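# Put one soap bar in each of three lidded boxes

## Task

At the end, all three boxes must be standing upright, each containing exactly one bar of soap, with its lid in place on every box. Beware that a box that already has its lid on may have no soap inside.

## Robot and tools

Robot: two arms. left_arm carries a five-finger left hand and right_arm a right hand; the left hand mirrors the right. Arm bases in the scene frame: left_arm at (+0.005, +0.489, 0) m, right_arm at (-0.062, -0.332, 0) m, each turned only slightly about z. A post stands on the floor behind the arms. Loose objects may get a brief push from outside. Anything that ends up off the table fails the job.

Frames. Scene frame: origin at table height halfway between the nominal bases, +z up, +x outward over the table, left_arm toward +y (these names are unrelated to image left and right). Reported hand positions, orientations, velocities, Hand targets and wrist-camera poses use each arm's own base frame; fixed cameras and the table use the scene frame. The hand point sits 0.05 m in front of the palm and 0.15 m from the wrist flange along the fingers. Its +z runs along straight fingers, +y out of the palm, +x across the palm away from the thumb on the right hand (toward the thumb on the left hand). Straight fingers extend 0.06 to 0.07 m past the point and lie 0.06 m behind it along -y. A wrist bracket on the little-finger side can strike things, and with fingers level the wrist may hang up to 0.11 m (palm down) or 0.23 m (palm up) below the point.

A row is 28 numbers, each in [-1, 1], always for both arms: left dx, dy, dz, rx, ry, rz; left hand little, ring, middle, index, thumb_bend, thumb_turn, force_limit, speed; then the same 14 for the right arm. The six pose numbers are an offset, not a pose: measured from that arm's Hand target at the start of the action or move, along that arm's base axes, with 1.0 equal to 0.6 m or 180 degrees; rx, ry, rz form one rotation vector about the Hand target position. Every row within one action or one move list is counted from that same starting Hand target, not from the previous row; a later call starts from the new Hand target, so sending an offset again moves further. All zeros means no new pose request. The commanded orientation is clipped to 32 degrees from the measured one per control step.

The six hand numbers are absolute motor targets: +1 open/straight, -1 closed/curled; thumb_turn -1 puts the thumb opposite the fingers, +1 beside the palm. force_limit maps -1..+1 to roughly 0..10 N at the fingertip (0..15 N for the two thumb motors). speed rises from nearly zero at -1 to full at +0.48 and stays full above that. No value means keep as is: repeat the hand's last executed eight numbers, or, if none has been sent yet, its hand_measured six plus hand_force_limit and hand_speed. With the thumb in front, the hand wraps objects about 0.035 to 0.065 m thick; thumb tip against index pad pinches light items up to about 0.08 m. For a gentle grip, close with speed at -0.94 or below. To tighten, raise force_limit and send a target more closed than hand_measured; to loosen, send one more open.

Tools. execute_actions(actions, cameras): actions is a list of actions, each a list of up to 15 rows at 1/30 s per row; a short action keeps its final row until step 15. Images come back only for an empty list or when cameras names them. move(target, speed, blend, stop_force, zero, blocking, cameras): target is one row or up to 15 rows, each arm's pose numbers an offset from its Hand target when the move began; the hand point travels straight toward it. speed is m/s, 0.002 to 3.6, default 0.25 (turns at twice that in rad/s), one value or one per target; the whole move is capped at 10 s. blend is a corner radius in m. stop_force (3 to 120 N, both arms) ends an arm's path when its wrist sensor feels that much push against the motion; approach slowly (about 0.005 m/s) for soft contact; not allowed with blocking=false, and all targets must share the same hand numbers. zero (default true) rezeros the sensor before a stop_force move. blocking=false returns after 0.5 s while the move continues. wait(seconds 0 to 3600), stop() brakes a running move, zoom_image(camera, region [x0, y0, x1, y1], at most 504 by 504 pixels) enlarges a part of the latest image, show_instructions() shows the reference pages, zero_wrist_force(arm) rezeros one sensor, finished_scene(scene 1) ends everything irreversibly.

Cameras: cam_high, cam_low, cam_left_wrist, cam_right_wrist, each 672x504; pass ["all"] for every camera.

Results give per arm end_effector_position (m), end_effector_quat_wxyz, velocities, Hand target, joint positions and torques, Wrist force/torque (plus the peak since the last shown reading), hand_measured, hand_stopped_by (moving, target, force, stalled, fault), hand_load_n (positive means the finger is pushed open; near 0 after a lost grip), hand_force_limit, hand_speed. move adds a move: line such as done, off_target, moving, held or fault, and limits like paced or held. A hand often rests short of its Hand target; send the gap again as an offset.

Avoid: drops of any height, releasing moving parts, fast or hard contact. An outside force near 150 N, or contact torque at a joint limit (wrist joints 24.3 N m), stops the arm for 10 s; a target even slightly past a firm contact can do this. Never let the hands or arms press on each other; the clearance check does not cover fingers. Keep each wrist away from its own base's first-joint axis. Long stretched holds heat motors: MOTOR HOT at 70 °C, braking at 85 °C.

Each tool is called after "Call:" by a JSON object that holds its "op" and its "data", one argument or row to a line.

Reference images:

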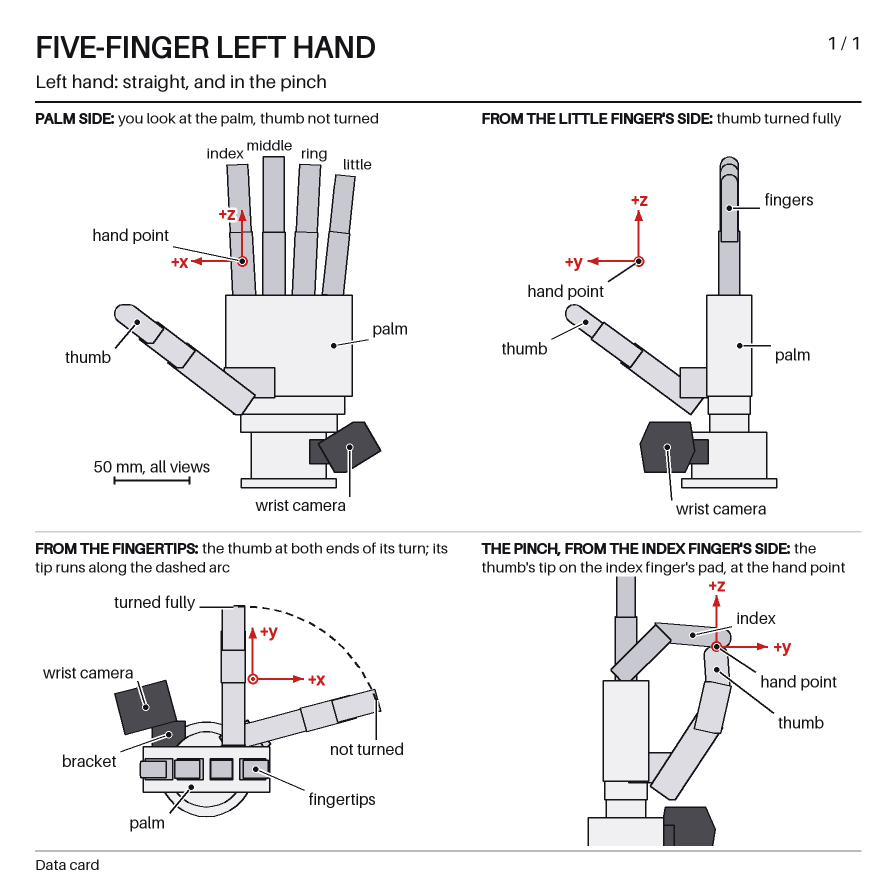

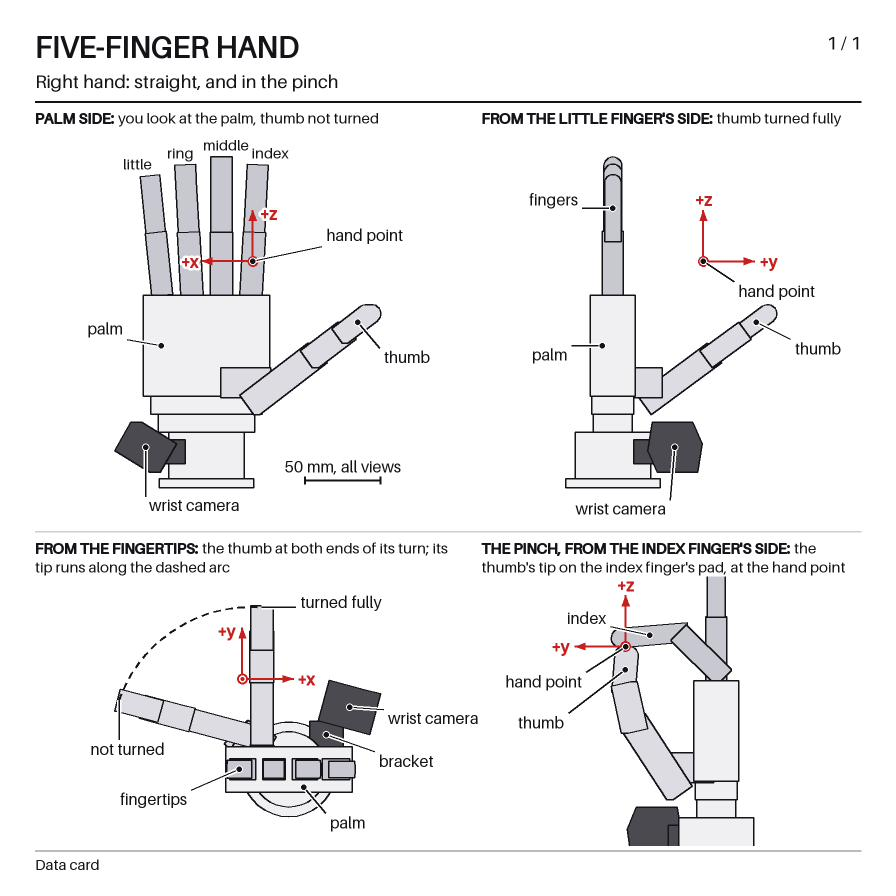

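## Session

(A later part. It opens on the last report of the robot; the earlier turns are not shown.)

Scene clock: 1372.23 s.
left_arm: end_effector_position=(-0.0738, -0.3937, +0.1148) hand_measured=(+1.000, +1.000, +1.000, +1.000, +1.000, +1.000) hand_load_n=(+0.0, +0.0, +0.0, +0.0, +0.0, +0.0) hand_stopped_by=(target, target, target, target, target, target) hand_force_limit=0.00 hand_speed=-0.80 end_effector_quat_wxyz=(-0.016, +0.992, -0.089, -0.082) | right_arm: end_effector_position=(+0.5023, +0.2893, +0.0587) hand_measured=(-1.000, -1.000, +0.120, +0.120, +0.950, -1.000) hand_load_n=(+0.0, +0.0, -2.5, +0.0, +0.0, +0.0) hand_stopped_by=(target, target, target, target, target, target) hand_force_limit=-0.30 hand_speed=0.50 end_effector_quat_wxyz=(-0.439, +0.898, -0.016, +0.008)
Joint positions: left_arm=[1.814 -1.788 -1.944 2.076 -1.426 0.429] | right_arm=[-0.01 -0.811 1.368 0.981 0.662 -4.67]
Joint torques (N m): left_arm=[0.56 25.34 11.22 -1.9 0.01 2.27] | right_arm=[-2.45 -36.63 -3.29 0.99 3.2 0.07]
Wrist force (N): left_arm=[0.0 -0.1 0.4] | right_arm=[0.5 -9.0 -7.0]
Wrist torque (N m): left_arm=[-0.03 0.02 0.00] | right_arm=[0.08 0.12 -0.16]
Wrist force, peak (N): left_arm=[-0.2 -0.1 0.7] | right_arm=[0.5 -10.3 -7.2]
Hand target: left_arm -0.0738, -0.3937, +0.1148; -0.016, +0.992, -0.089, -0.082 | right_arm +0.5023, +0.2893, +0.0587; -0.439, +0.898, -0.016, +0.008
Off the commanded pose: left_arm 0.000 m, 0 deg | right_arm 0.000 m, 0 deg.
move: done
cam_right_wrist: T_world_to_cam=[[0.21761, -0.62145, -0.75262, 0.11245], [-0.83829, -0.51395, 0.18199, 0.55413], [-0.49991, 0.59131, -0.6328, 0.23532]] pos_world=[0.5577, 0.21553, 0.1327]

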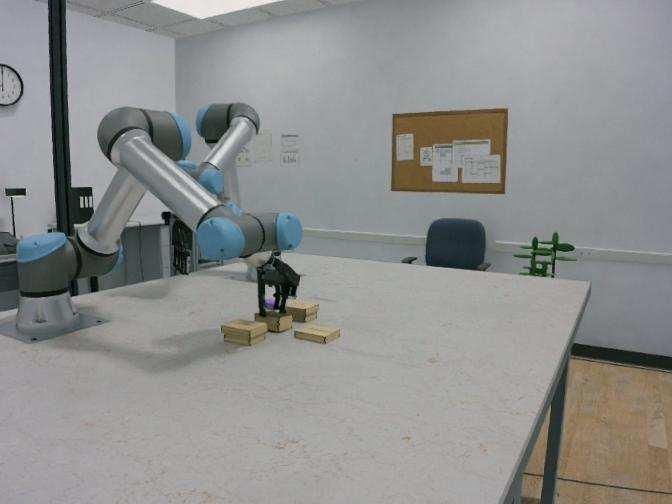

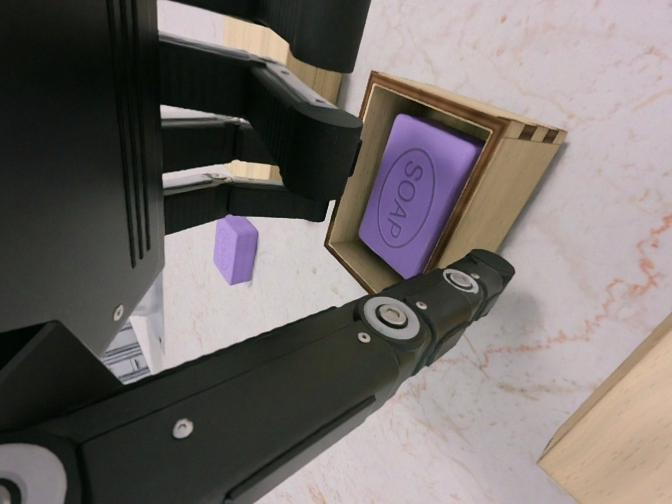

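Call:
{"op": "move", "data": {
  "target": [
    [0,0,0,0,0,0,1,1,1,1,1,1,0,-0.8,0,0,0.08,0,0,0,-1,-1,0.12,0.12,0.95,-1,-0.3,0.5],
    [0,0,0,0,0,0,1,1,1,1,1,1,0,-0.8,0.2185,0,0.08,-0.0111,0.0004,0,-1,-1,0.12,0.12,0.95,-1,-0.3,0.5]
  ],
  "speed": 0.15,
  "blend": 0.02
}}

Call:
{"op": "move", "data": {
  "target": [0,0,0,0,0,0,1,1,1,1,1,1,0,-0.8,0,0,0,0,0,0,-1,-1,0.22,0.3,1,-1,-0.4,0],
  "cameras": ["cam_low","cam_right_wrist","cam_high"]
}}

Call:
{"op": "zoom_image", "data": {
  "camera": "cam_right_wrist",
  "region": [340, 40, 672, 372]
}}

Call:
{"op": "zoom_image", "data": {
  "camera": "cam_low",
  "region": [210, 270, 360, 370]
}}

Scene clock: 1389.10 s.
left_arm: end_effector_position=(-0.0738, -0.3937, +0.1148) hand_measured=(+1.000, +1.000, +1.000, +1.000, +1.000, +1.000) hand_load_n=(+0.0, +0.0, +0.0, +0.0, +0.0, +0.5) hand_stopped_by=(target, target, target, target, target, target) hand_force_limit=0.00 hand_speed=-0.80 end_effector_quat_wxyz=(-0.016, +0.992, -0.089, -0.082) | right_arm: end_effector_position=(+0.6334, +0.2893, +0.1067) hand_measured=(-1.000, -1.000, +0.120, +0.120, +0.950, -1.000) hand_load_n=(+0.0, +0.0, +0.0, +0.0, +0.0, +0.0) hand_stopped_by=(target, target, target, target, target, target) hand_force_limit=-0.30 hand_speed=0.50 end_effector_quat_wxyz=(-0.423, +0.906, -0.016, +0.008)
Joint positions: left_arm=[1.814 -1.788 -1.944 2.076 -1.426 0.429] | right_arm=[0.003 -0.514 0.651 1.388 0.698 -4.652]
Joint torques (N m): left_arm=[0.5 25.08 11.16 -1.81 -0.07 2.16] | right_arm=[9.4 -47.55 -28.55 4.08 1.55 -2.99]
Wrist force (N): left_arm=[-0.2 0.1 0.3] | right_arm=[0.3 0.5 -0.3]
Wrist torque (N m): left_arm=[0.01 0.03 -0.01] | right_arm=[0.13 -0.08 0.07]
Wrist force, peak (N): left_arm=[-0.2 -0.2 0.6] | right_arm=[0.6 -10.4 -8.0]
Hand target: left_arm -0.0738, -0.3937, +0.1148; -0.016, +0.992, -0.089, -0.082 | right_arm +0.6334, +0.2893, +0.1067; -0.423, +0.906, -0.016, +0.008
Off the commanded pose: left_arm 0.000 m, 0 deg | right_arm 0.000 m, 0 deg.
move: done

Scene clock: 1389.60 s.
left_arm: end_effector_position=(-0.0738, -0.3937, +0.1148) hand_measured=(+1.000, +1.000, +1.000, +1.000, +1.000, +1.000) hand_load_n=(+0.0, +0.0, +0.0, +0.0, +0.0, +0.0) hand_stopped_by=(target, target, target, target, target, target) hand_force_limit=0.00 hand_speed=-0.80 end_effector_quat_wxyz=(-0.016, +0.992, -0.089, -0.082) | right_arm: end_effector_position=(+0.6334, +0.2893, +0.1067) hand_measured=(-1.000, -1.000, +0.220, +0.300, +1.000, -1.000) hand_load_n=(+0.0, +0.0, +0.0, +0.0, +0.0, +0.5) hand_stopped_by=(target, target, target, target, target, target) hand_force_limit=-0.40 hand_speed=0.00 end_effector_quat_wxyz=(-0.423, +0.906, -0.016, +0.008)
Joint positions: left_arm=[1.814 -1.788 -1.944 2.076 -1.426 0.429] | right_arm=[0.003 -0.514 0.65 1.388 0.698 -4.652]
Joint torques (N m): left_arm=[0.82 25.09 11.44 -1.83 -0.12 2.3] | right_arm=[8.5 -47.09 -29.11 3.88 1.34 -2.87]
Wrist force (N): left_arm=[0.1 0.1 0.6] | right_arm=[0.3 0.2 -0.2]
Wrist torque (N m): left_arm=[-0.01 0.01 0.00] | right_arm=[0.08 -0.08 0.05]
Wrist force, peak (N): left_arm=[0.1 0.1 0.6] | right_arm=[0.6 0.4 -0.4]
Hand target: left_arm -0.0738, -0.3937, +0.1148; -0.016, +0.992, -0.089, -0.082 | right_arm +0.6334, +0.2893, +0.1067; -0.423, +0.906, -0.016, +0.008
Off the commanded pose: left_arm 0.000 m, 0 deg | right_arm 0.000 m, 0 deg.
move: done
cam_right_wrist: T_world_to_cam=[[0.21674, -0.64731, -0.73076, 0.12577], [-0.83798, -0.50737, 0.20089, 0.65117], [-0.50081, 0.56882, -0.65241, 0.34043]] pos_world=[0.6889, 0.21816, 0.18319]
Images, in order (width x height): cam_high 672x504, cam_low 672x504, cam_right_wrist 672x504.

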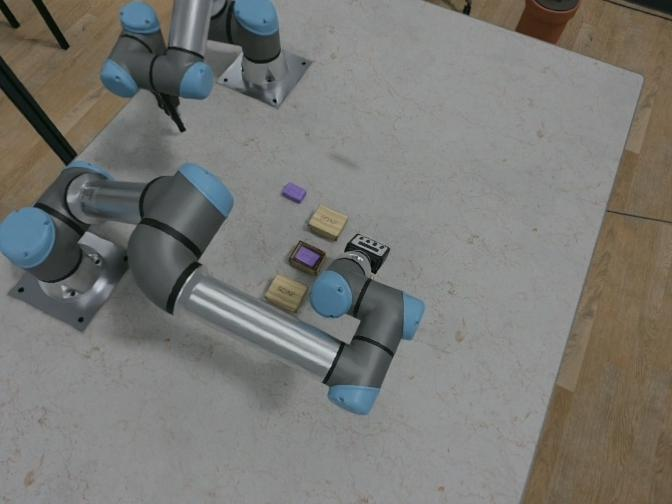

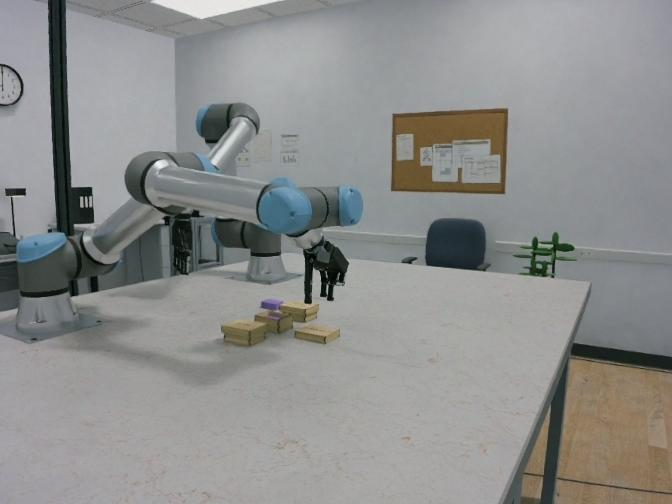

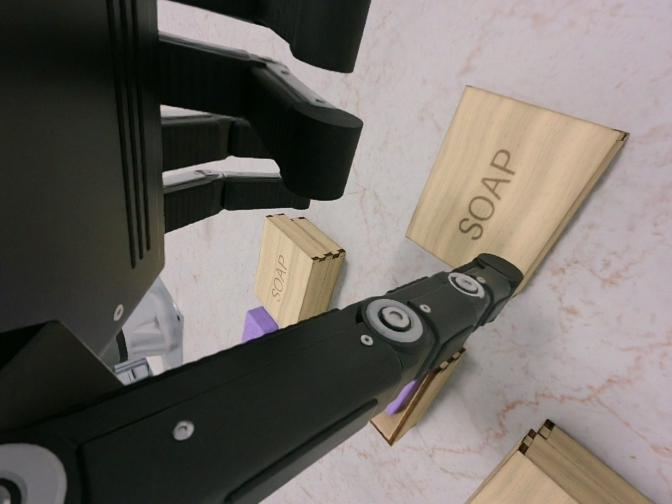

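Scaled by 1.518 from the camera's image (finer frame: 960x720).

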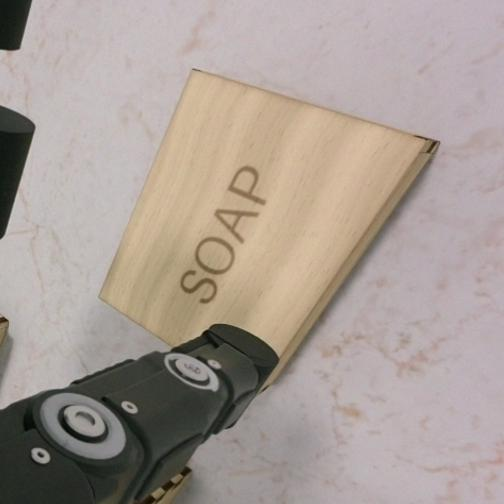

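Scaled by 3.360 from the camera's image (finer frame: 960x720).

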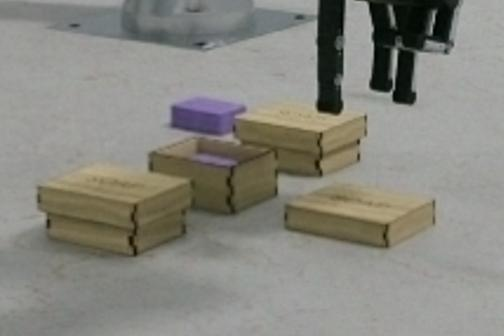

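Call:
{"op": "move", "data": {
  "target": [
    [0,0,0,0,0,0,1,1,1,1,1,1,0,-0.8,0.0005,-0.0081,-0.09,0,0,0.002,-1,-1,0.22,0.3,1,-1,-0.4,0],
    [0,0,0,0,0,0,1,1,1,1,1,1,0,-0.8,0.0005,-0.0081,-0.1303,0,0,0.002,-1,-1,0.22,0.3,1,-1,-0.4,0],
    [0,0,0,0,0,0,1,1,1,1,1,1,0,-0.8,0.0005,-0.0023,-0.1303,0,0,0.002,-1,-1,0.22,0.3,1,-1,-0.4,0]
  ],
  "speed": [0.12,0.04,0.02],
  "stop_force": 4,
  "cameras": ["cam_low"]
}}

Call:
{"op": "zoom_image", "data": {
  "camera": "cam_low",
  "region": [280, 290, 380, 370]
}}

Scene clock: 1411.33 s.
left_arm: end_effector_position=(-0.0738, -0.3937, +0.1148) hand_measured=(+1.000, +1.000, +1.000, +1.000, +1.000, +1.000) hand_load_n=(+0.0, +0.0, +0.0, +0.0, -0.5, +0.0) hand_stopped_by=(target, target, target, target, target, target) hand_force_limit=0.00 hand_speed=-0.80 end_effector_quat_wxyz=(-0.016, +0.992, -0.089, -0.082) | right_arm: end_effector_position=(+0.6337, +0.2879, +0.0285) hand_measured=(-1.000, -1.000, +0.220, +0.300, +1.000, -1.000) hand_load_n=(+0.0, +0.0, +0.0, +0.0, -0.5, +0.5) hand_stopped_by=(target, target, target, target, target, target) hand_force_limit=-0.40 hand_speed=0.00 end_effector_quat_wxyz=(-0.423, +0.906, -0.014, +0.006)
Joint positions: left_arm=[1.814 -1.788 -1.944 2.076 -1.426 0.429] | right_arm=[0.001 -0.45 0.729 1.255 0.697 -4.665]
Joint torques (N m): left_arm=[0.77 25.71 11.18 -1.74 -0.09 2.24] | right_arm=[8.95 -46.97 -28.16 0.82 0.96 2.15]
Wrist force (N): left_arm=[-0.1 0.0 0.2] | right_arm=[0.6 0.3 -0.3]
Wrist torque (N m): left_arm=[-0.01 0.02 -0.01] | right_arm=[0.09 -0.11 -0.02]
Wrist force, peak (N): left_arm=[-0.2 0.0 0.7] | right_arm=[0.4 1.1 0.5]
Hand target: left_arm -0.0738, -0.3937, +0.1148; -0.016, +0.992, -0.089, -0.082 | right_arm +0.6337, +0.2879, +0.0285; -0.423, +0.906, -0.014, +0.006
Off the commanded pose: left_arm 0.000 m, 0 deg | right_arm 0.000 m, 0 deg.
move: done

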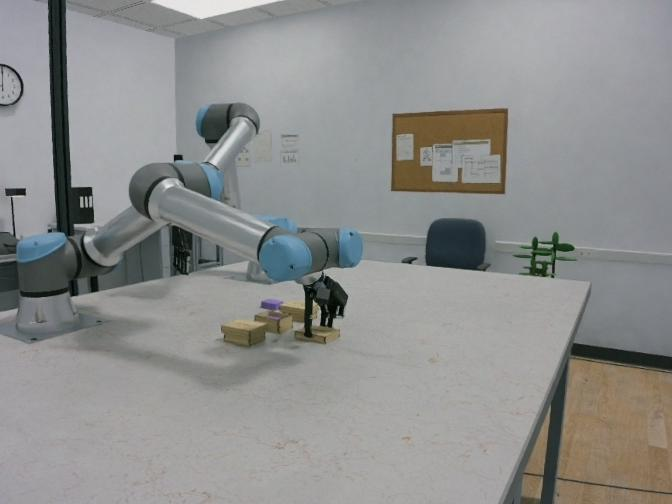

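Scaled by 5.040 from the camera's image (finer frame: 960x720).

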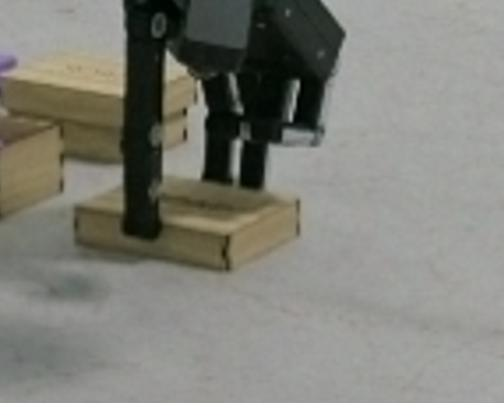

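Call:
{"op": "move", "data": {
  "target": [0,0,0,0,0,0,1,1,1,1,1,1,0,-0.8,0,0,0,0,0,0,-1,-1,-0.2,-0.2,1,-1,-0.4,-0.94]
}}

Call:
{"op": "move", "data": {
  "target": [
    [0,0,0,0,0,0,1,1,1,1,1,1,0,-0.8,0,0,0.03,0,0,0,-1,-1,-0.2,-0.2,1,-1,-0.4,-0.94],
    [0,0,0,0,0,0,1,1,1,1,1,1,0,-0.8,0,0,0.12,0,0,0,-1,-1,-0.2,-0.2,1,-1,-0.4,-0.94],
    [0,0,0,0,0,0,1,1,1,1,1,1,0,-0.8,-0.2172,0.0137,0.12,0,0,0,-1,-1,-0.2,-0.2,1,-1,-0.4,-0.94],
    [0,0,0,0,0,0,1,1,1,1,1,1,0,-0.8,-0.2172,0.0137,0.08,0,0,0,-1,-1,-0.2,-0.2,1,-1,-0.4,-0.94]
  ],
  "speed": [0.05,0.1,0.12,0.08],
  "blend": [0.01,0.02,0.01,0],
  "cameras": ["cam_low","cam_right_wrist"]
}}

Call:
{"op": "zoom_image", "data": {
  "camera": "cam_right_wrist",
  "region": [480, 90, 620, 280]
}}

Call:
{"op": "zoom_image", "data": {
  "camera": "cam_low",
  "region": [245, 280, 305, 340]
}}

Scene clock: 1427.20 s.
left_arm: end_effector_position=(-0.0738, -0.3937, +0.1148) hand_measured=(+1.000, +1.000, +1.000, +1.000, +1.000, +1.000) hand_load_n=(+0.0, +0.0, +0.0, +0.0, +0.0, +0.0) hand_stopped_by=(target, target, target, target, target, target) hand_force_limit=0.00 hand_speed=-0.80 end_effector_quat_wxyz=(-0.016, +0.992, -0.089, -0.082) | right_arm: end_effector_position=(+0.6337, +0.2879, +0.0285) hand_measured=(-1.000, -1.000, +0.114, +0.092, +1.000, -1.000) hand_load_n=(+0.0, +0.0, +3.0, +3.5, +1.0, +0.0) hand_stopped_by=(target, target, force, force, target, target) hand_force_limit=-0.40 hand_speed=-0.94 end_effector_quat_wxyz=(-0.423, +0.906, -0.014, +0.006)
Joint positions: left_arm=[1.814 -1.788 -1.944 2.076 -1.426 0.429] | right_arm=[0.001 -0.45 0.729 1.255 0.697 -4.665]
Joint torques (N m): left_arm=[0.72 25.73 10.98 -1.83 -0.1 2.26] | right_arm=[9.23 -47.41 -27.53 0.98 1.03 2.03]
Wrist force (N): left_arm=[-0.2 -0.1 0.4] | right_arm=[0.3 0.5 -0.4]
Wrist torque (N m): left_arm=[-0.03 0.04 -0.01] | right_arm=[0.11 -0.07 -0.03]
Wrist force, peak (N): left_arm=[-0.2 0.0 0.7] | right_arm=[0.5 0.4 -0.7]
Hand target: left_arm -0.0738, -0.3937, +0.1148; -0.016, +0.992, -0.089, -0.082 | right_arm +0.6337, +0.2879, +0.0285; -0.423, +0.906, -0.014, +0.006
Off the commanded pose: left_arm 0.000 m, 0 deg | right_arm 0.000 m, 0 deg.
move: done

Scene clock: 1430.00 s.
left_arm: end_effector_position=(-0.0738, -0.3937, +0.1148) hand_measured=(+1.000, +1.000, +1.000, +1.000, +1.000, +1.000) hand_load_n=(+0.0, +0.0, +0.0, +0.0, +0.0, +0.0) hand_stopped_by=(target, target, target, target, target, target) hand_force_limit=0.00 hand_speed=-0.80 end_effector_quat_wxyz=(-0.016, +0.992, -0.089, -0.082) | right_arm: end_effector_position=(+0.5034, +0.2961, +0.0766) hand_measured=(-1.000, -1.000, +0.114, +0.092, +1.000, -1.000) hand_load_n=(+0.0, +0.0, +3.5, +3.0, +1.0, +0.0) hand_stopped_by=(target, target, force, force, target, target) hand_force_limit=-0.40 hand_speed=-0.94 end_effector_quat_wxyz=(-0.423, +0.906, -0.014, +0.006)
Joint positions: left_arm=[1.814 -1.788 -1.944 2.076 -1.426 0.429] | right_arm=[0.016 -0.83 1.328 1.018 0.698 -4.64]
Joint torques (N m): left_arm=[0.33 25.29 11.03 -1.82 -0.12 2.3] | right_arm=[-4.41 -36.4 -4.1 1.05 -3.78 2.02]
Wrist force (N): left_arm=[-0.1 -0.1 0.4] | right_arm=[0.2 0.6 0.0]
Wrist torque (N m): left_arm=[-0.03 0.02 -0.01] | right_arm=[0.12 -0.08 -0.03]
Wrist force, peak (N): left_arm=[-0.2 0.0 0.6] | right_arm=[0.1 1.1 0.1]
Hand target: left_arm -0.0738, -0.3937, +0.1148; -0.016, +0.992, -0.089, -0.082 | right_arm +0.5034, +0.2961, +0.0765; -0.423, +0.906, -0.014, +0.006
Off the commanded pose: left_arm 0.000 m, 0 deg | right_arm 0.000 m, 0 deg.
move: done; blend cut to 0.009 m at target 1
cam_right_wrist: T_world_to_cam=[[0.22085, -0.64594, -0.73074, 0.13392], [-0.83478, -0.51264, 0.20086, 0.55167], [-0.50435, 0.56565, -0.65244, 0.25449]] pos_world=[0.55929, 0.22537, 0.15309]

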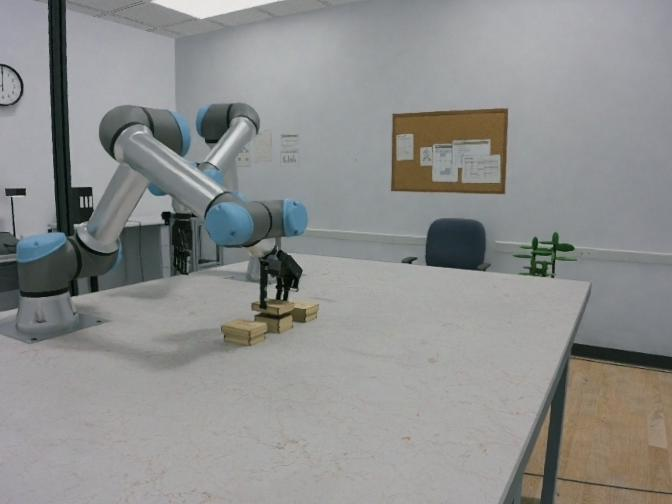

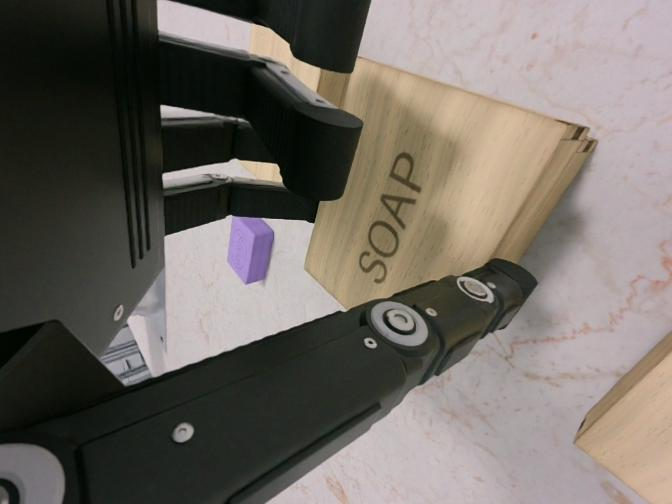

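Scaled by 2.653 from the camera's image (finer frame: 960x720).

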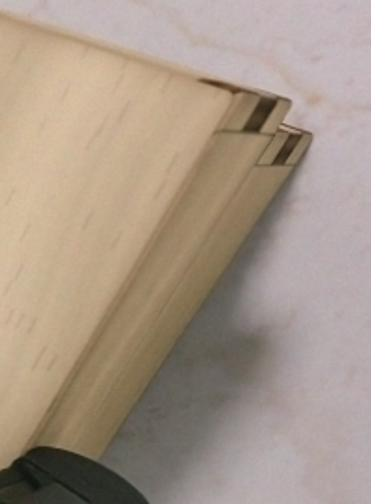

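Scaled by 8.400 from the camera's image (finer frame: 960x720).

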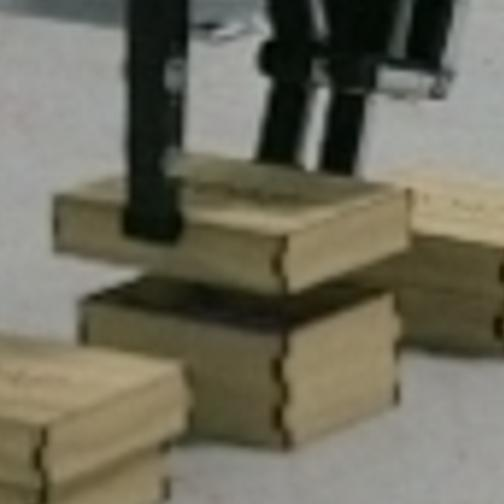

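Call:
{"op": "move", "data": {
  "target": [
    [0,0,0,0,0,0,1,1,1,1,1,1,0,-0.8,0.0006,0.0008,-0.015,0,0,0.002,-1,-1,-0.2,-0.2,1,-1,-0.4,-0.94],
    [0,0,0,0,0,0,1,1,1,1,1,1,0,-0.8,0.0006,0.0008,-0.049,0,0,0.002,-1,-1,-0.2,-0.2,1,-1,-0.4,-0.94]
  ],
  "speed": [0.03,0.01],
  "stop_force": 3,
  "cameras": ["cam_low","cam_right_wrist"]
}}

Call:
{"op": "zoom_image", "data": {
  "camera": "cam_right_wrist",
  "region": [480, 90, 620, 280]
}}

Call:
{"op": "zoom_image", "data": {
  "camera": "cam_low",
  "region": [245, 280, 305, 340]
}}

Scene clock: 1496.87 s.
left_arm: end_effector_position=(-0.0738, -0.3937, +0.1148) hand_measured=(+1.000, +1.000, +1.000, +1.000, +1.000, +1.000) hand_load_n=(+0.0, +0.0, +0.0, +0.0, +0.0, +0.0) hand_stopped_by=(target, target, target, target, target, target) hand_force_limit=0.00 hand_speed=-0.80 end_effector_quat_wxyz=(-0.016, +0.992, -0.089, -0.082) | right_arm: end_effector_position=(+0.5037, +0.2966, +0.0629) hand_measured=(-1.000, -1.000, +0.114, +0.092, +1.000, -1.000) hand_load_n=(+0.0, +0.5, +3.5, +3.0, +0.5, +0.0) hand_stopped_by=(target, target, force, force, target, target) hand_force_limit=-0.40 hand_speed=-0.94 end_effector_quat_wxyz=(-0.423, +0.906, -0.011, +0.005)
Joint positions: left_arm=[1.814 -1.788 -1.944 2.076 -1.426 0.429] | right_arm=[0.018 -0.81 1.332 0.999 0.698 -4.648]
Joint torques (N m): left_arm=[0.55 25.29 11.15 -1.74 -0.19 2.27] | right_arm=[7.97 -57.43 -25.2 4 1.43 -2.82]
Wrist force (N): left_arm=[-0.1 -0.1 0.4] | right_arm=[0.5 0.7 -0.3]
Wrist torque (N m): left_arm=[-0.03 0.03 0.00] | right_arm=[0.16 -0.10 0.09]
Wrist force, peak (N): left_arm=[-0.1 -0.1 0.6] | right_arm=[0.1 -4.7 -4.0]
Hand target: left_arm -0.0738, -0.3937, +0.1148; -0.016, +0.992, -0.089, -0.082 | right_arm +0.5037, +0.2966, +0.0629; -0.423, +0.906, -0.011, +0.005 (not the last commanded pose)
Off the commanded pose: left_arm 0.000 m, 0 deg | right_arm 0.016 m, 0 deg.
move: contact (right_arm); path passed 1 of 2 targets
cam_right_wrist: T_world_to_cam=[[0.22479, -0.64456, -0.73076, 0.12174], [-0.83155, -0.51783, 0.20095, 0.55485], [-0.50793, 0.5625, -0.65238, 0.2482]] pos_world=[0.56009, 0.22617, 0.13939]

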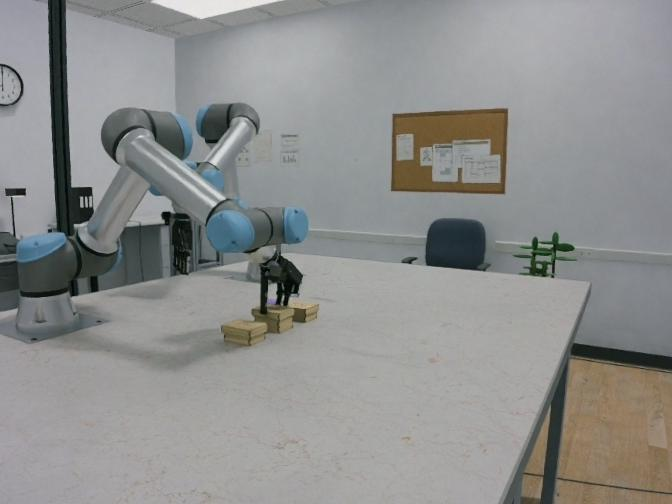

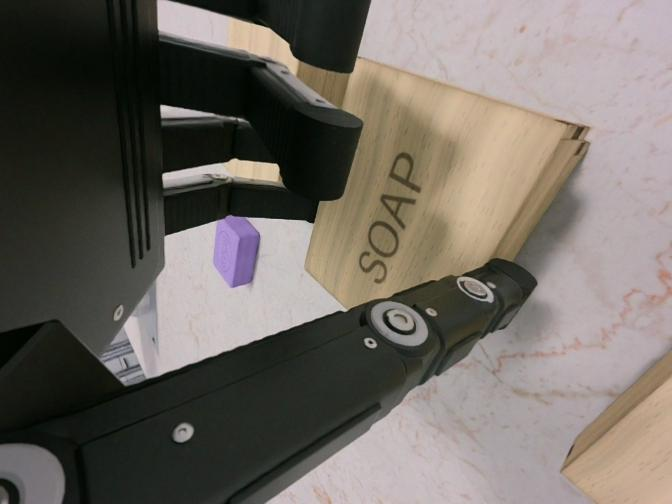

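Scaled by 2.653 from the camera's image (finer frame: 960x720).

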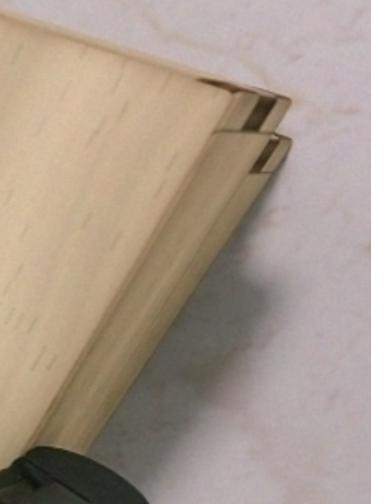

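Scaled by 8.400 from the camera's image (finer frame: 960x720).

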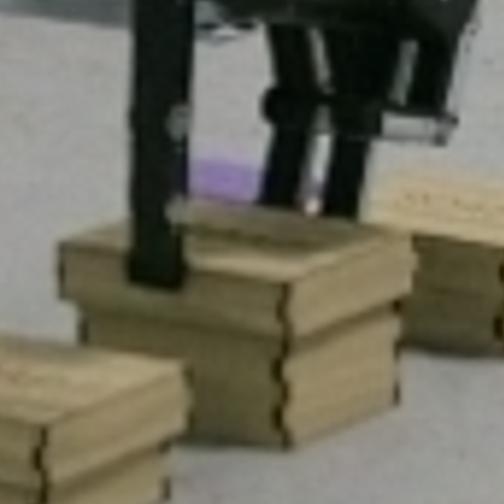

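Call:
{"op": "move", "data": {
  "target": [
    [0,0,0,0,0,0,1,1,1,1,1,1,0,-0.8,0,0,0.004,0,0,0,-1,-1,-0.2,-0.2,1,-1,-0.4,-0.94],
    [0,0,0,0,0,0,1,1,1,1,1,1,0,-0.8,0.0013,0.0008,0.004,0,0,-0.0056,-1,-1,-0.2,-0.2,1,-1,-0.4,-0.94],
    [0,0,0,0,0,0,1,1,1,1,1,1,0,-0.8,0.0013,0.0008,-0.027,0,0,-0.0056,-1,-1,-0.2,-0.2,1,-1,-0.4,-0.94]
  ],
  "speed": [0.03,0.03,0.01],
  "stop_force": 3,
  "cameras": ["cam_low","cam_right_wrist"]
}}

Call:
{"op": "zoom_image", "data": {
  "camera": "cam_low",
  "region": [245, 280, 305, 340]
}}

Scene clock: 1532.97 s.
left_arm: end_effector_position=(-0.0738, -0.3937, +0.1148) hand_measured=(+1.000, +1.000, +1.000, +1.000, +1.000, +1.000) hand_load_n=(+0.0, +0.0, +0.0, +0.0, +0.0, +0.0) hand_stopped_by=(target, target, target, target, target, target) hand_force_limit=0.00 hand_speed=-0.80 end_effector_quat_wxyz=(-0.016, +0.992, -0.089, -0.082) | right_arm: end_effector_position=(+0.5045, +0.2971, +0.0627) hand_measured=(-1.000, -1.000, +0.114, +0.092, +1.000, -1.000) hand_load_n=(+0.0, +0.0, +3.5, +3.0, +1.0, +0.0) hand_stopped_by=(target, target, force, force, target, target) hand_force_limit=-0.40 hand_speed=-0.94 end_effector_quat_wxyz=(-0.423, +0.906, -0.019, +0.009)
Joint positions: left_arm=[1.814 -1.788 -1.944 2.076 -1.426 0.429] | right_arm=[0.018 -0.816 1.339 0.978 0.699 -4.621]
Joint torques (N m): left_arm=[0.33 25.37 11.14 -1.82 -0.13 2.18] | right_arm=[5.27 -57.53 -26.6 3.99 -0.03 -2.27]
Wrist force (N): left_arm=[0.0 -0.2 0.3] | right_arm=[0.4 0.5 -0.4]
Wrist torque (N m): left_arm=[-0.03 0.01 0.01] | right_arm=[0.13 -0.09 -0.02]
Wrist force, peak (N): left_arm=[-0.1 0.1 0.6] | right_arm=[-0.3 -2.8 -2.6]
Hand target: left_arm -0.0738, -0.3937, +0.1148; -0.016, +0.992, -0.089, -0.082 | right_arm +0.5045, +0.2971, +0.0627; -0.423, +0.906, -0.019, +0.009 (not the last commanded pose)
Off the commanded pose: left_arm 0.000 m, 0 deg | right_arm 0.016 m, 0 deg.
move: contact (right_arm); path passed 2 of 3 targets
cam_right_wrist: T_world_to_cam=[[0.21351, -0.64839, -0.73075, 0.12852], [-0.84054, -0.50315, 0.20085, 0.55602], [-0.49791, 0.57134, -0.65242, 0.24057]] pos_world=[0.5597, 0.22565, 0.13919]

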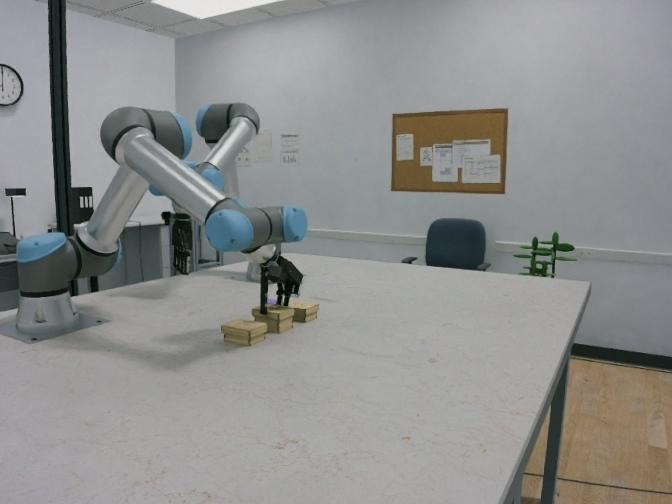

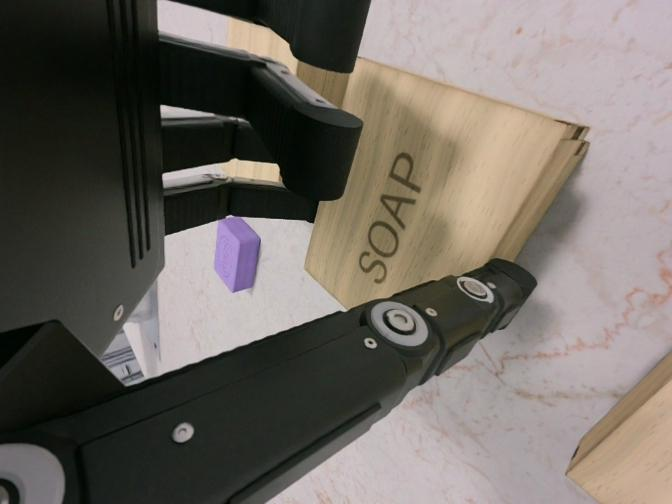

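Scaled by 8.400 from the camera's image (finer frame: 960x720).

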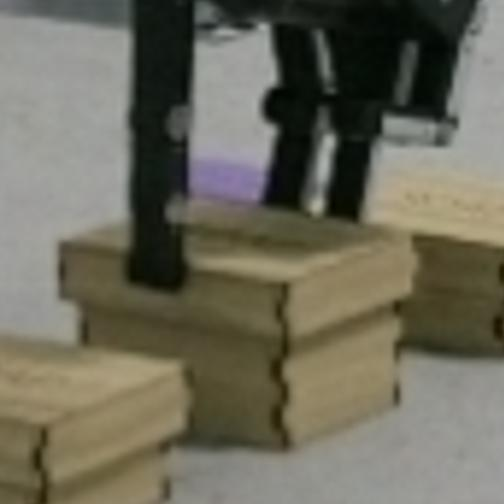

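Call:
{"op": "zoom_image", "data": {
  "camera": "cam_right_wrist",
  "region": [480, 90, 620, 280]
}}

Call:
{"op": "zoom_image", "data": {
  "camera": "cam_right_wrist",
  "region": [540, 100, 610, 170]
}}

Call:
{"op": "zoom_image", "data": {
  "camera": "cam_low",
  "region": [250, 300, 300, 340]
}}

Scaled by 2.653 from the camera's image (finer frame: 960x720).

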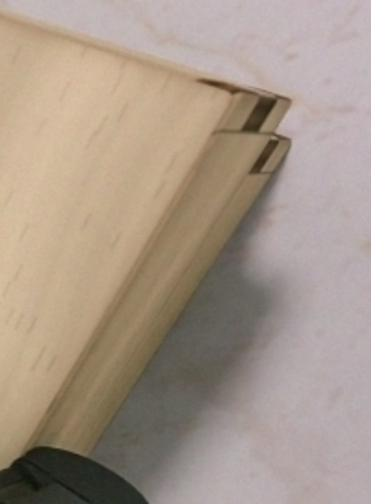

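Scaled by 7.200 from the camera's image (finer frame: 960x720).

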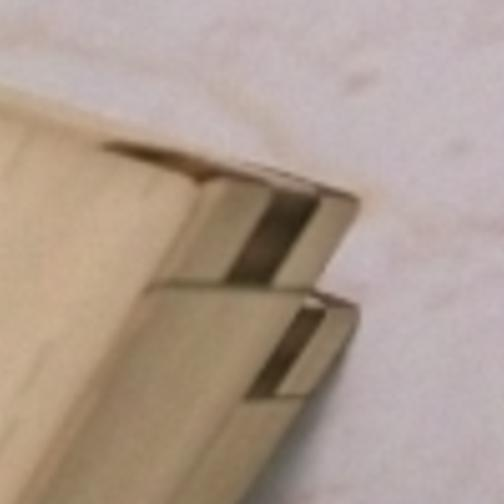

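Scaled by 10.080 from the camera's image (finer frame: 960x720).

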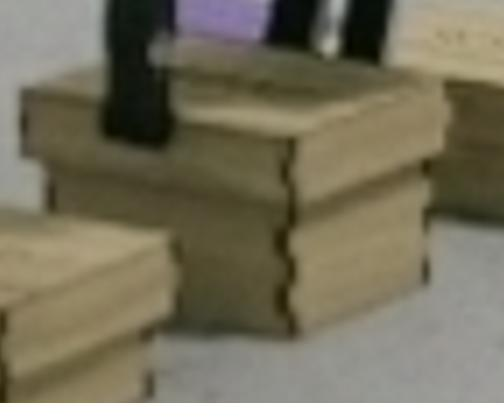

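Call:
{"op": "zoom_image", "data": {
  "camera": "cam_low",
  "region": [252, 305, 282, 335]
}}

Call:
{"op": "zoom_image", "data": {
  "camera": "cam_low",
  "region": [270, 305, 300, 335]
}}

Scaled by 16.800 from the camera's image (finer frame: 960x720).

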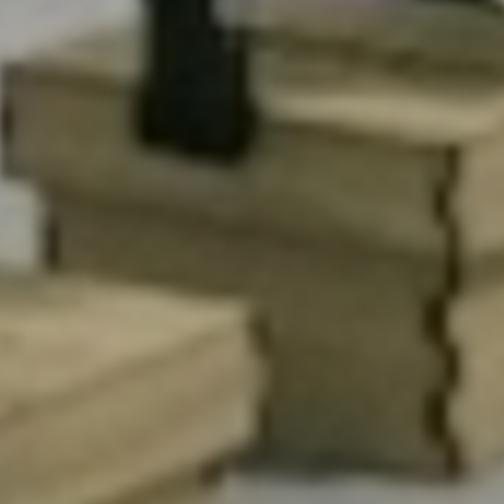

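Scaled by 16.800 from the camera's image (finer frame: 960x720).

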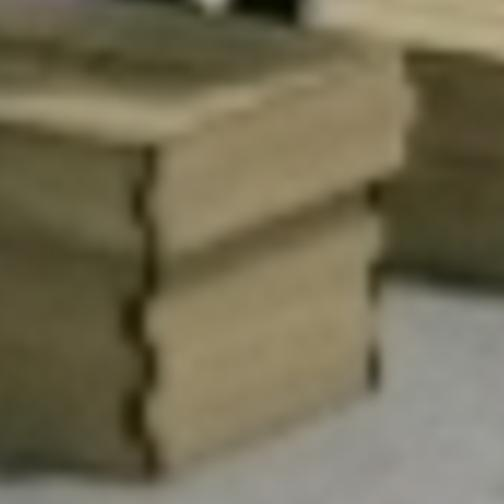

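Call:
{"op": "move", "data": {
  "target": [0,0,0,0,0,0,1,1,1,1,1,1,0,-0.8,0,0,-0.003,0,0,0,-1,-1,-0.2,-0.2,1,-1,-0.4,-0.94],
  "speed": 0.01
}}

Scene clock: 1650.77 s.
left_arm: end_effector_position=(-0.0738, -0.3937, +0.1148) hand_measured=(+1.000, +1.000, +1.000, +1.000, +1.000, +1.000) hand_load_n=(+0.0, +0.0, +0.0, -0.5, -0.5, +0.0) hand_stopped_by=(target, target, target, target, target, target) hand_force_limit=0.00 hand_speed=-0.80 end_effector_quat_wxyz=(-0.016, +0.992, -0.089, -0.082) | right_arm: end_effector_position=(+0.5045, +0.2971, +0.0610) hand_measured=(-1.000, -1.000, +0.114, +0.092, +1.000, -1.000) hand_load_n=(+0.0, +0.0, +3.5, +3.0, +1.0, +0.0) hand_stopped_by=(target, target, force, force, target, target) hand_force_limit=-0.40 hand_speed=-0.94 end_effector_quat_wxyz=(-0.423, +0.906, -0.019, +0.009)
Joint positions: left_arm=[1.814 -1.788 -1.944 2.076 -1.426 0.429] | right_arm=[0.018 -0.814 1.34 0.975 0.699 -4.621]
Joint torques (N m): left_arm=[0.67 25.38 11.21 -1.74 -0.2 2.2] | right_arm=[-3.44 -37.01 -4.82 0.83 -2.69 -2.79]
Wrist force (N): left_arm=[0.1 0.0 0.2] | right_arm=[0.3 0.5 -0.4]
Wrist torque (N m): left_arm=[0.00 -0.01 0.00] | right_arm=[0.12 -0.08 -0.02]
Wrist force, peak (N): left_arm=[-0.4 -0.1 0.5] | right_arm=[0.5 0.9 -0.3]
Hand target: left_arm -0.0738, -0.3937, +0.1148; -0.016, +0.992, -0.089, -0.082 | right_arm +0.5045, +0.2971, +0.0609; -0.423, +0.906, -0.019, +0.009
Off the commanded pose: left_arm 0.000 m, 0 deg | right_arm 0.000 m, 0 deg.
move: done

Call:
{"op": "move", "data": {
  "target": [0,0,0,0,0,0,1,1,1,1,1,1,0,-0.8,0,0,-0.024,0,0,0,-1,-1,-0.2,-0.2,1,-1,-0.4,-0.94],
  "speed": 0.006,
  "stop_force": 4,
  "cameras": ["cam_low"]
}}

Call:
{"op": "zoom_image", "data": {
  "camera": "cam_low",
  "region": [245, 280, 305, 340]
}}

Scene clock: 1662.63 s.
left_arm: end_effector_position=(-0.0738, -0.3937, +0.1148) hand_measured=(+1.000, +1.000, +1.000, +1.000, +1.000, +1.000) hand_load_n=(+0.0, +0.0, +0.0, +0.0, +0.0, +0.0) hand_stopped_by=(target, target, target, target, target, target) hand_force_limit=0.00 hand_speed=-0.80 end_effector_quat_wxyz=(-0.016, +0.992, -0.089, -0.082) | right_arm: end_effector_position=(+0.5045, +0.2971, +0.0479) hand_measured=(-1.000, -1.000, +0.114, +0.092, +1.000, -1.000) hand_load_n=(+0.0, +0.0, +3.0, +3.0, +1.0, +0.0) hand_stopped_by=(target, target, force, force, target, target) hand_force_limit=-0.40 hand_speed=-0.94 end_effector_quat_wxyz=(-0.423, +0.906, -0.019, +0.009)
Joint positions: left_arm=[1.814 -1.788 -1.944 2.076 -1.426 0.429] | right_arm=[0.018 -0.798 1.349 0.95 0.699 -4.621]
Joint torques (N m): left_arm=[0.63 25.29 10.55 -1.87 -0.21 2.17] | right_arm=[-4.78 -55.62 -25.66 3.63 -2.54 -0.31]
Wrist force (N): left_arm=[-0.2 0.0 0.4] | right_arm=[-0.1 -1.2 -1.9]
Wrist torque (N m): left_arm=[-0.02 0.05 -0.01] | right_arm=[0.01 -0.04 -0.05]
Wrist force, peak (N): left_arm=[0.0 0.1 0.7] | right_arm=[0.2 -3.9 -3.7]
Hand target: left_arm -0.0738, -0.3937, +0.1148; -0.016, +0.992, -0.089, -0.082 | right_arm +0.5045, +0.2971, +0.0479; -0.423, +0.906, -0.019, +0.009 (not the last commanded pose)
Off the commanded pose: left_arm 0.000 m, 0 deg | right_arm 0.001 m, 0 deg.
move: contact (right_arm)

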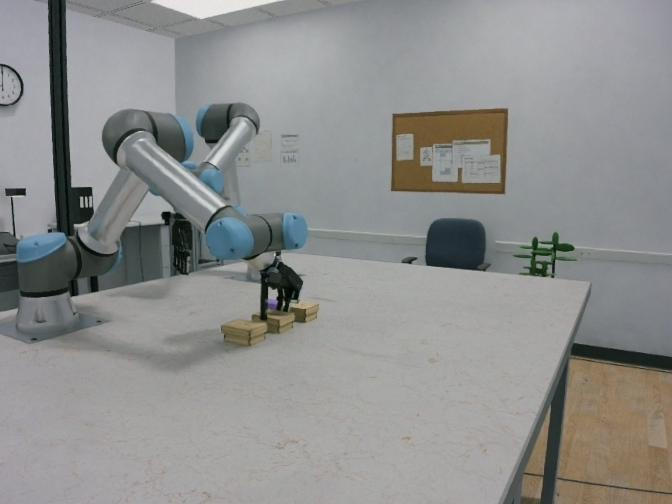

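Scaled by 8.400 from the camera's image (finer frame: 960x720).

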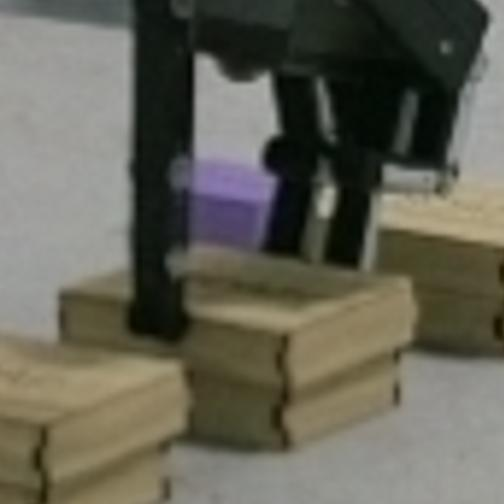

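Call:
{"op": "move", "data": {
  "target": [0,0,0,0,0,0,1,1,1,1,1,1,0,-0.8,0,0,0,0,0,0,-1,-1,0.3,0.3,1,-1,-0.4,-0.8]
}}

Call:
{"op": "move", "data": {
  "target": [
    [0,0,0,0,0,0,1,1,1,1,1,1,0,-0.8,0,-0.006,0,0,0,0,-1,-1,0.3,0.3,1,-1,-0.4,-0.8],
    [0,0,0,0,0,0,1,1,1,1,1,1,0,-0.8,0,-0.006,0.13,0,0,0,-1,-1,0.3,0.3,1,-1,-0.4,-0.8],
    [0,0,0,0,0,0,1,1,1,1,1,1,0,-0.8,0.0058,0.17,0.137,0,0,0,-1,-1,0.3,0.3,1,-1,-0.4,-0.8]
  ],
  "speed": [0.03,0.1,0.15],
  "blend": [0.002,0.02,0],
  "cameras": ["cam_low","cam_right_wrist","cam_high"]
}}

Call:
{"op": "zoom_image", "data": {
  "camera": "cam_right_wrist",
  "region": [340, 40, 672, 372]
}}

Call:
{"op": "zoom_image", "data": {
  "camera": "cam_low",
  "region": [210, 270, 360, 370]
}}

Scene clock: 1673.73 s.
left_arm: end_effector_position=(-0.0738, -0.3937, +0.1148) hand_measured=(+1.000, +1.000, +1.000, +1.000, +1.000, +1.000) hand_load_n=(+0.0, +0.5, +0.0, +0.0, +0.0, +0.0) hand_stopped_by=(target, target, target, target, target, target) hand_force_limit=0.00 hand_speed=-0.80 end_effector_quat_wxyz=(-0.016, +0.992, -0.089, -0.082) | right_arm: end_effector_position=(+0.5045, +0.2971, +0.0479) hand_measured=(-1.000, -1.000, +0.300, +0.300, +1.000, -1.000) hand_load_n=(+0.0, +0.0, +0.0, +0.0, +0.0, +0.0) hand_stopped_by=(target, target, target, target, target, target) hand_force_limit=-0.40 hand_speed=-0.80 end_effector_quat_wxyz=(-0.423, +0.906, -0.019, +0.009)
Joint positions: left_arm=[1.814 -1.788 -1.944 2.076 -1.426 0.429] | right_arm=[0.018 -0.798 1.349 0.95 0.699 -4.621]
Joint torques (N m): left_arm=[0.88 25.75 10.53 -1.86 -0.17 2.29] | right_arm=[-4.42 -55.06 -24.72 3.36 -2.4 -0.33]
Wrist force (N): left_arm=[0.0 0.0 0.3] | right_arm=[0.6 0.2 -0.4]
Wrist torque (N m): left_arm=[-0.01 0.00 0.00] | right_arm=[0.09 -0.13 -0.01]
Wrist force, peak (N): left_arm=[-0.1 0.0 0.6] | right_arm=[-0.2 -1.1 -1.9]
Hand target: left_arm -0.0738, -0.3937, +0.1148; -0.016, +0.992, -0.089, -0.082 | right_arm +0.5045, +0.2971, +0.0479; -0.423, +0.906, -0.019, +0.009
Off the commanded pose: left_arm 0.000 m, 0 deg | right_arm 0.000 m, 0 deg.
move: done

Scene clock: 1675.93 s.
left_arm: end_effector_position=(-0.0738, -0.3937, +0.1148) hand_measured=(+1.000, +1.000, +1.000, +1.000, +1.000, +1.000) hand_load_n=(+0.0, +0.0, +0.0, +0.0, +0.0, +0.0) hand_stopped_by=(target, target, target, target, target, target) hand_force_limit=0.00 hand_speed=-0.80 end_effector_quat_wxyz=(-0.016, +0.992, -0.089, -0.082) | right_arm: end_effector_position=(+0.5080, +0.3990, +0.1301) hand_measured=(-1.000, -1.000, +0.300, +0.300, +1.000, -1.000) hand_load_n=(+0.0, +0.0, +0.0, +0.0, +0.0, +0.0) hand_stopped_by=(target, target, target, target, target, target) hand_force_limit=-0.40 hand_speed=-0.80 end_effector_quat_wxyz=(-0.423, +0.906, -0.019, +0.009)
Joint positions: left_arm=[1.814 -1.788 -1.944 2.076 -1.426 0.429] | right_arm=[0.201 -0.82 1.102 1.01 0.731 -4.345]
Joint torques (N m): left_arm=[0.75 26.13 10.44 -1.81 -0.24 2.22] | right_arm=[9.05 -39.57 -30.23 0.46 1.68 2.05]
Wrist force (N): left_arm=[-0.1 -0.1 0.6] | right_arm=[0.4 0.5 -0.4]
Wrist torque (N m): left_arm=[-0.04 0.03 0.00] | right_arm=[0.16 -0.10 -0.01]
Wrist force, peak (N): left_arm=[-0.1 -0.1 0.6] | right_arm=[0.7 0.9 -0.6]
Hand target: left_arm -0.0738, -0.3937, +0.1148; -0.016, +0.992, -0.089, -0.082 | right_arm +0.5080, +0.3991, +0.1301; -0.423, +0.906, -0.019, +0.009
Off the commanded pose: left_arm 0.000 m, 0 deg | right_arm 0.000 m, 0 deg.
move: done; blend cut to 0.0018 m at target 1
cam_right_wrist: T_world_to_cam=[[0.21363, -0.64832, -0.73078, 0.24304], [-0.84051, -0.50324, 0.20075, 0.59665], [-0.49791, 0.57134, -0.65242, 0.22801]] pos_world=[0.5631, 0.32755, 0.20659]
Images, in order (width x height): cam_high 672x504, cam_low 672x504, cam_right_wrist 672x504.

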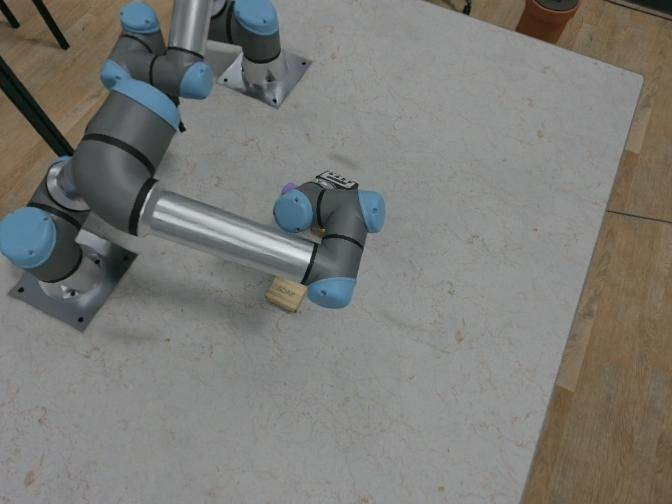

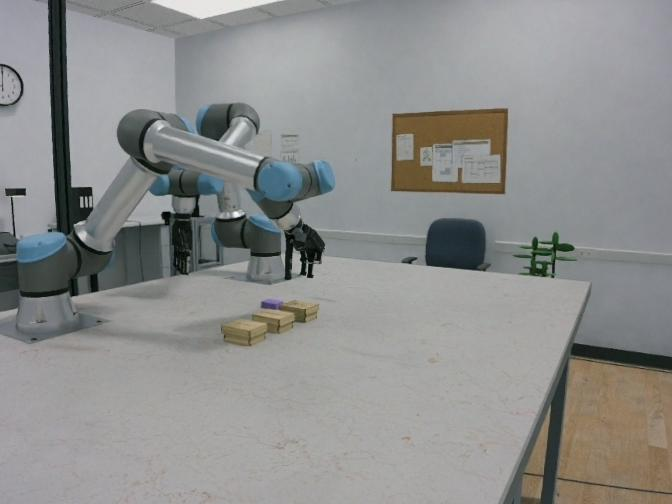

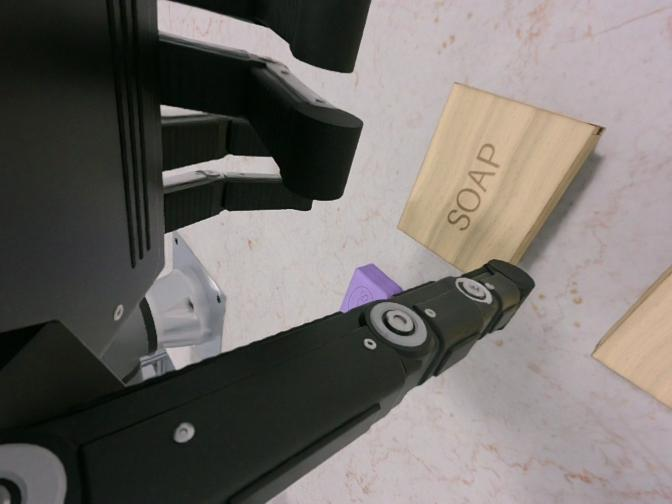

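Scaled by 1.518 from the camera's image (finer frame: 960x720).

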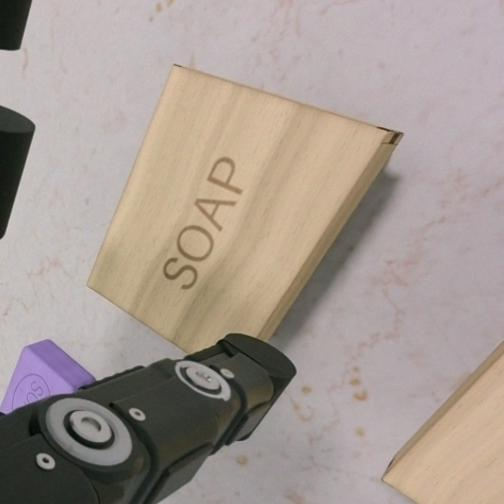

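Scaled by 3.360 from the camera's image (finer frame: 960x720).

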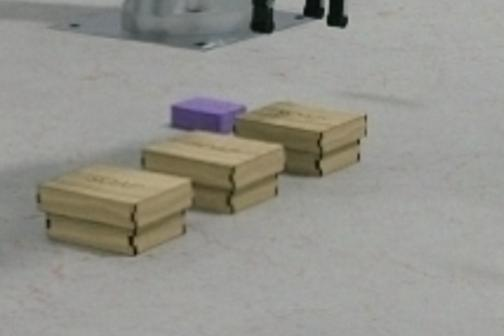

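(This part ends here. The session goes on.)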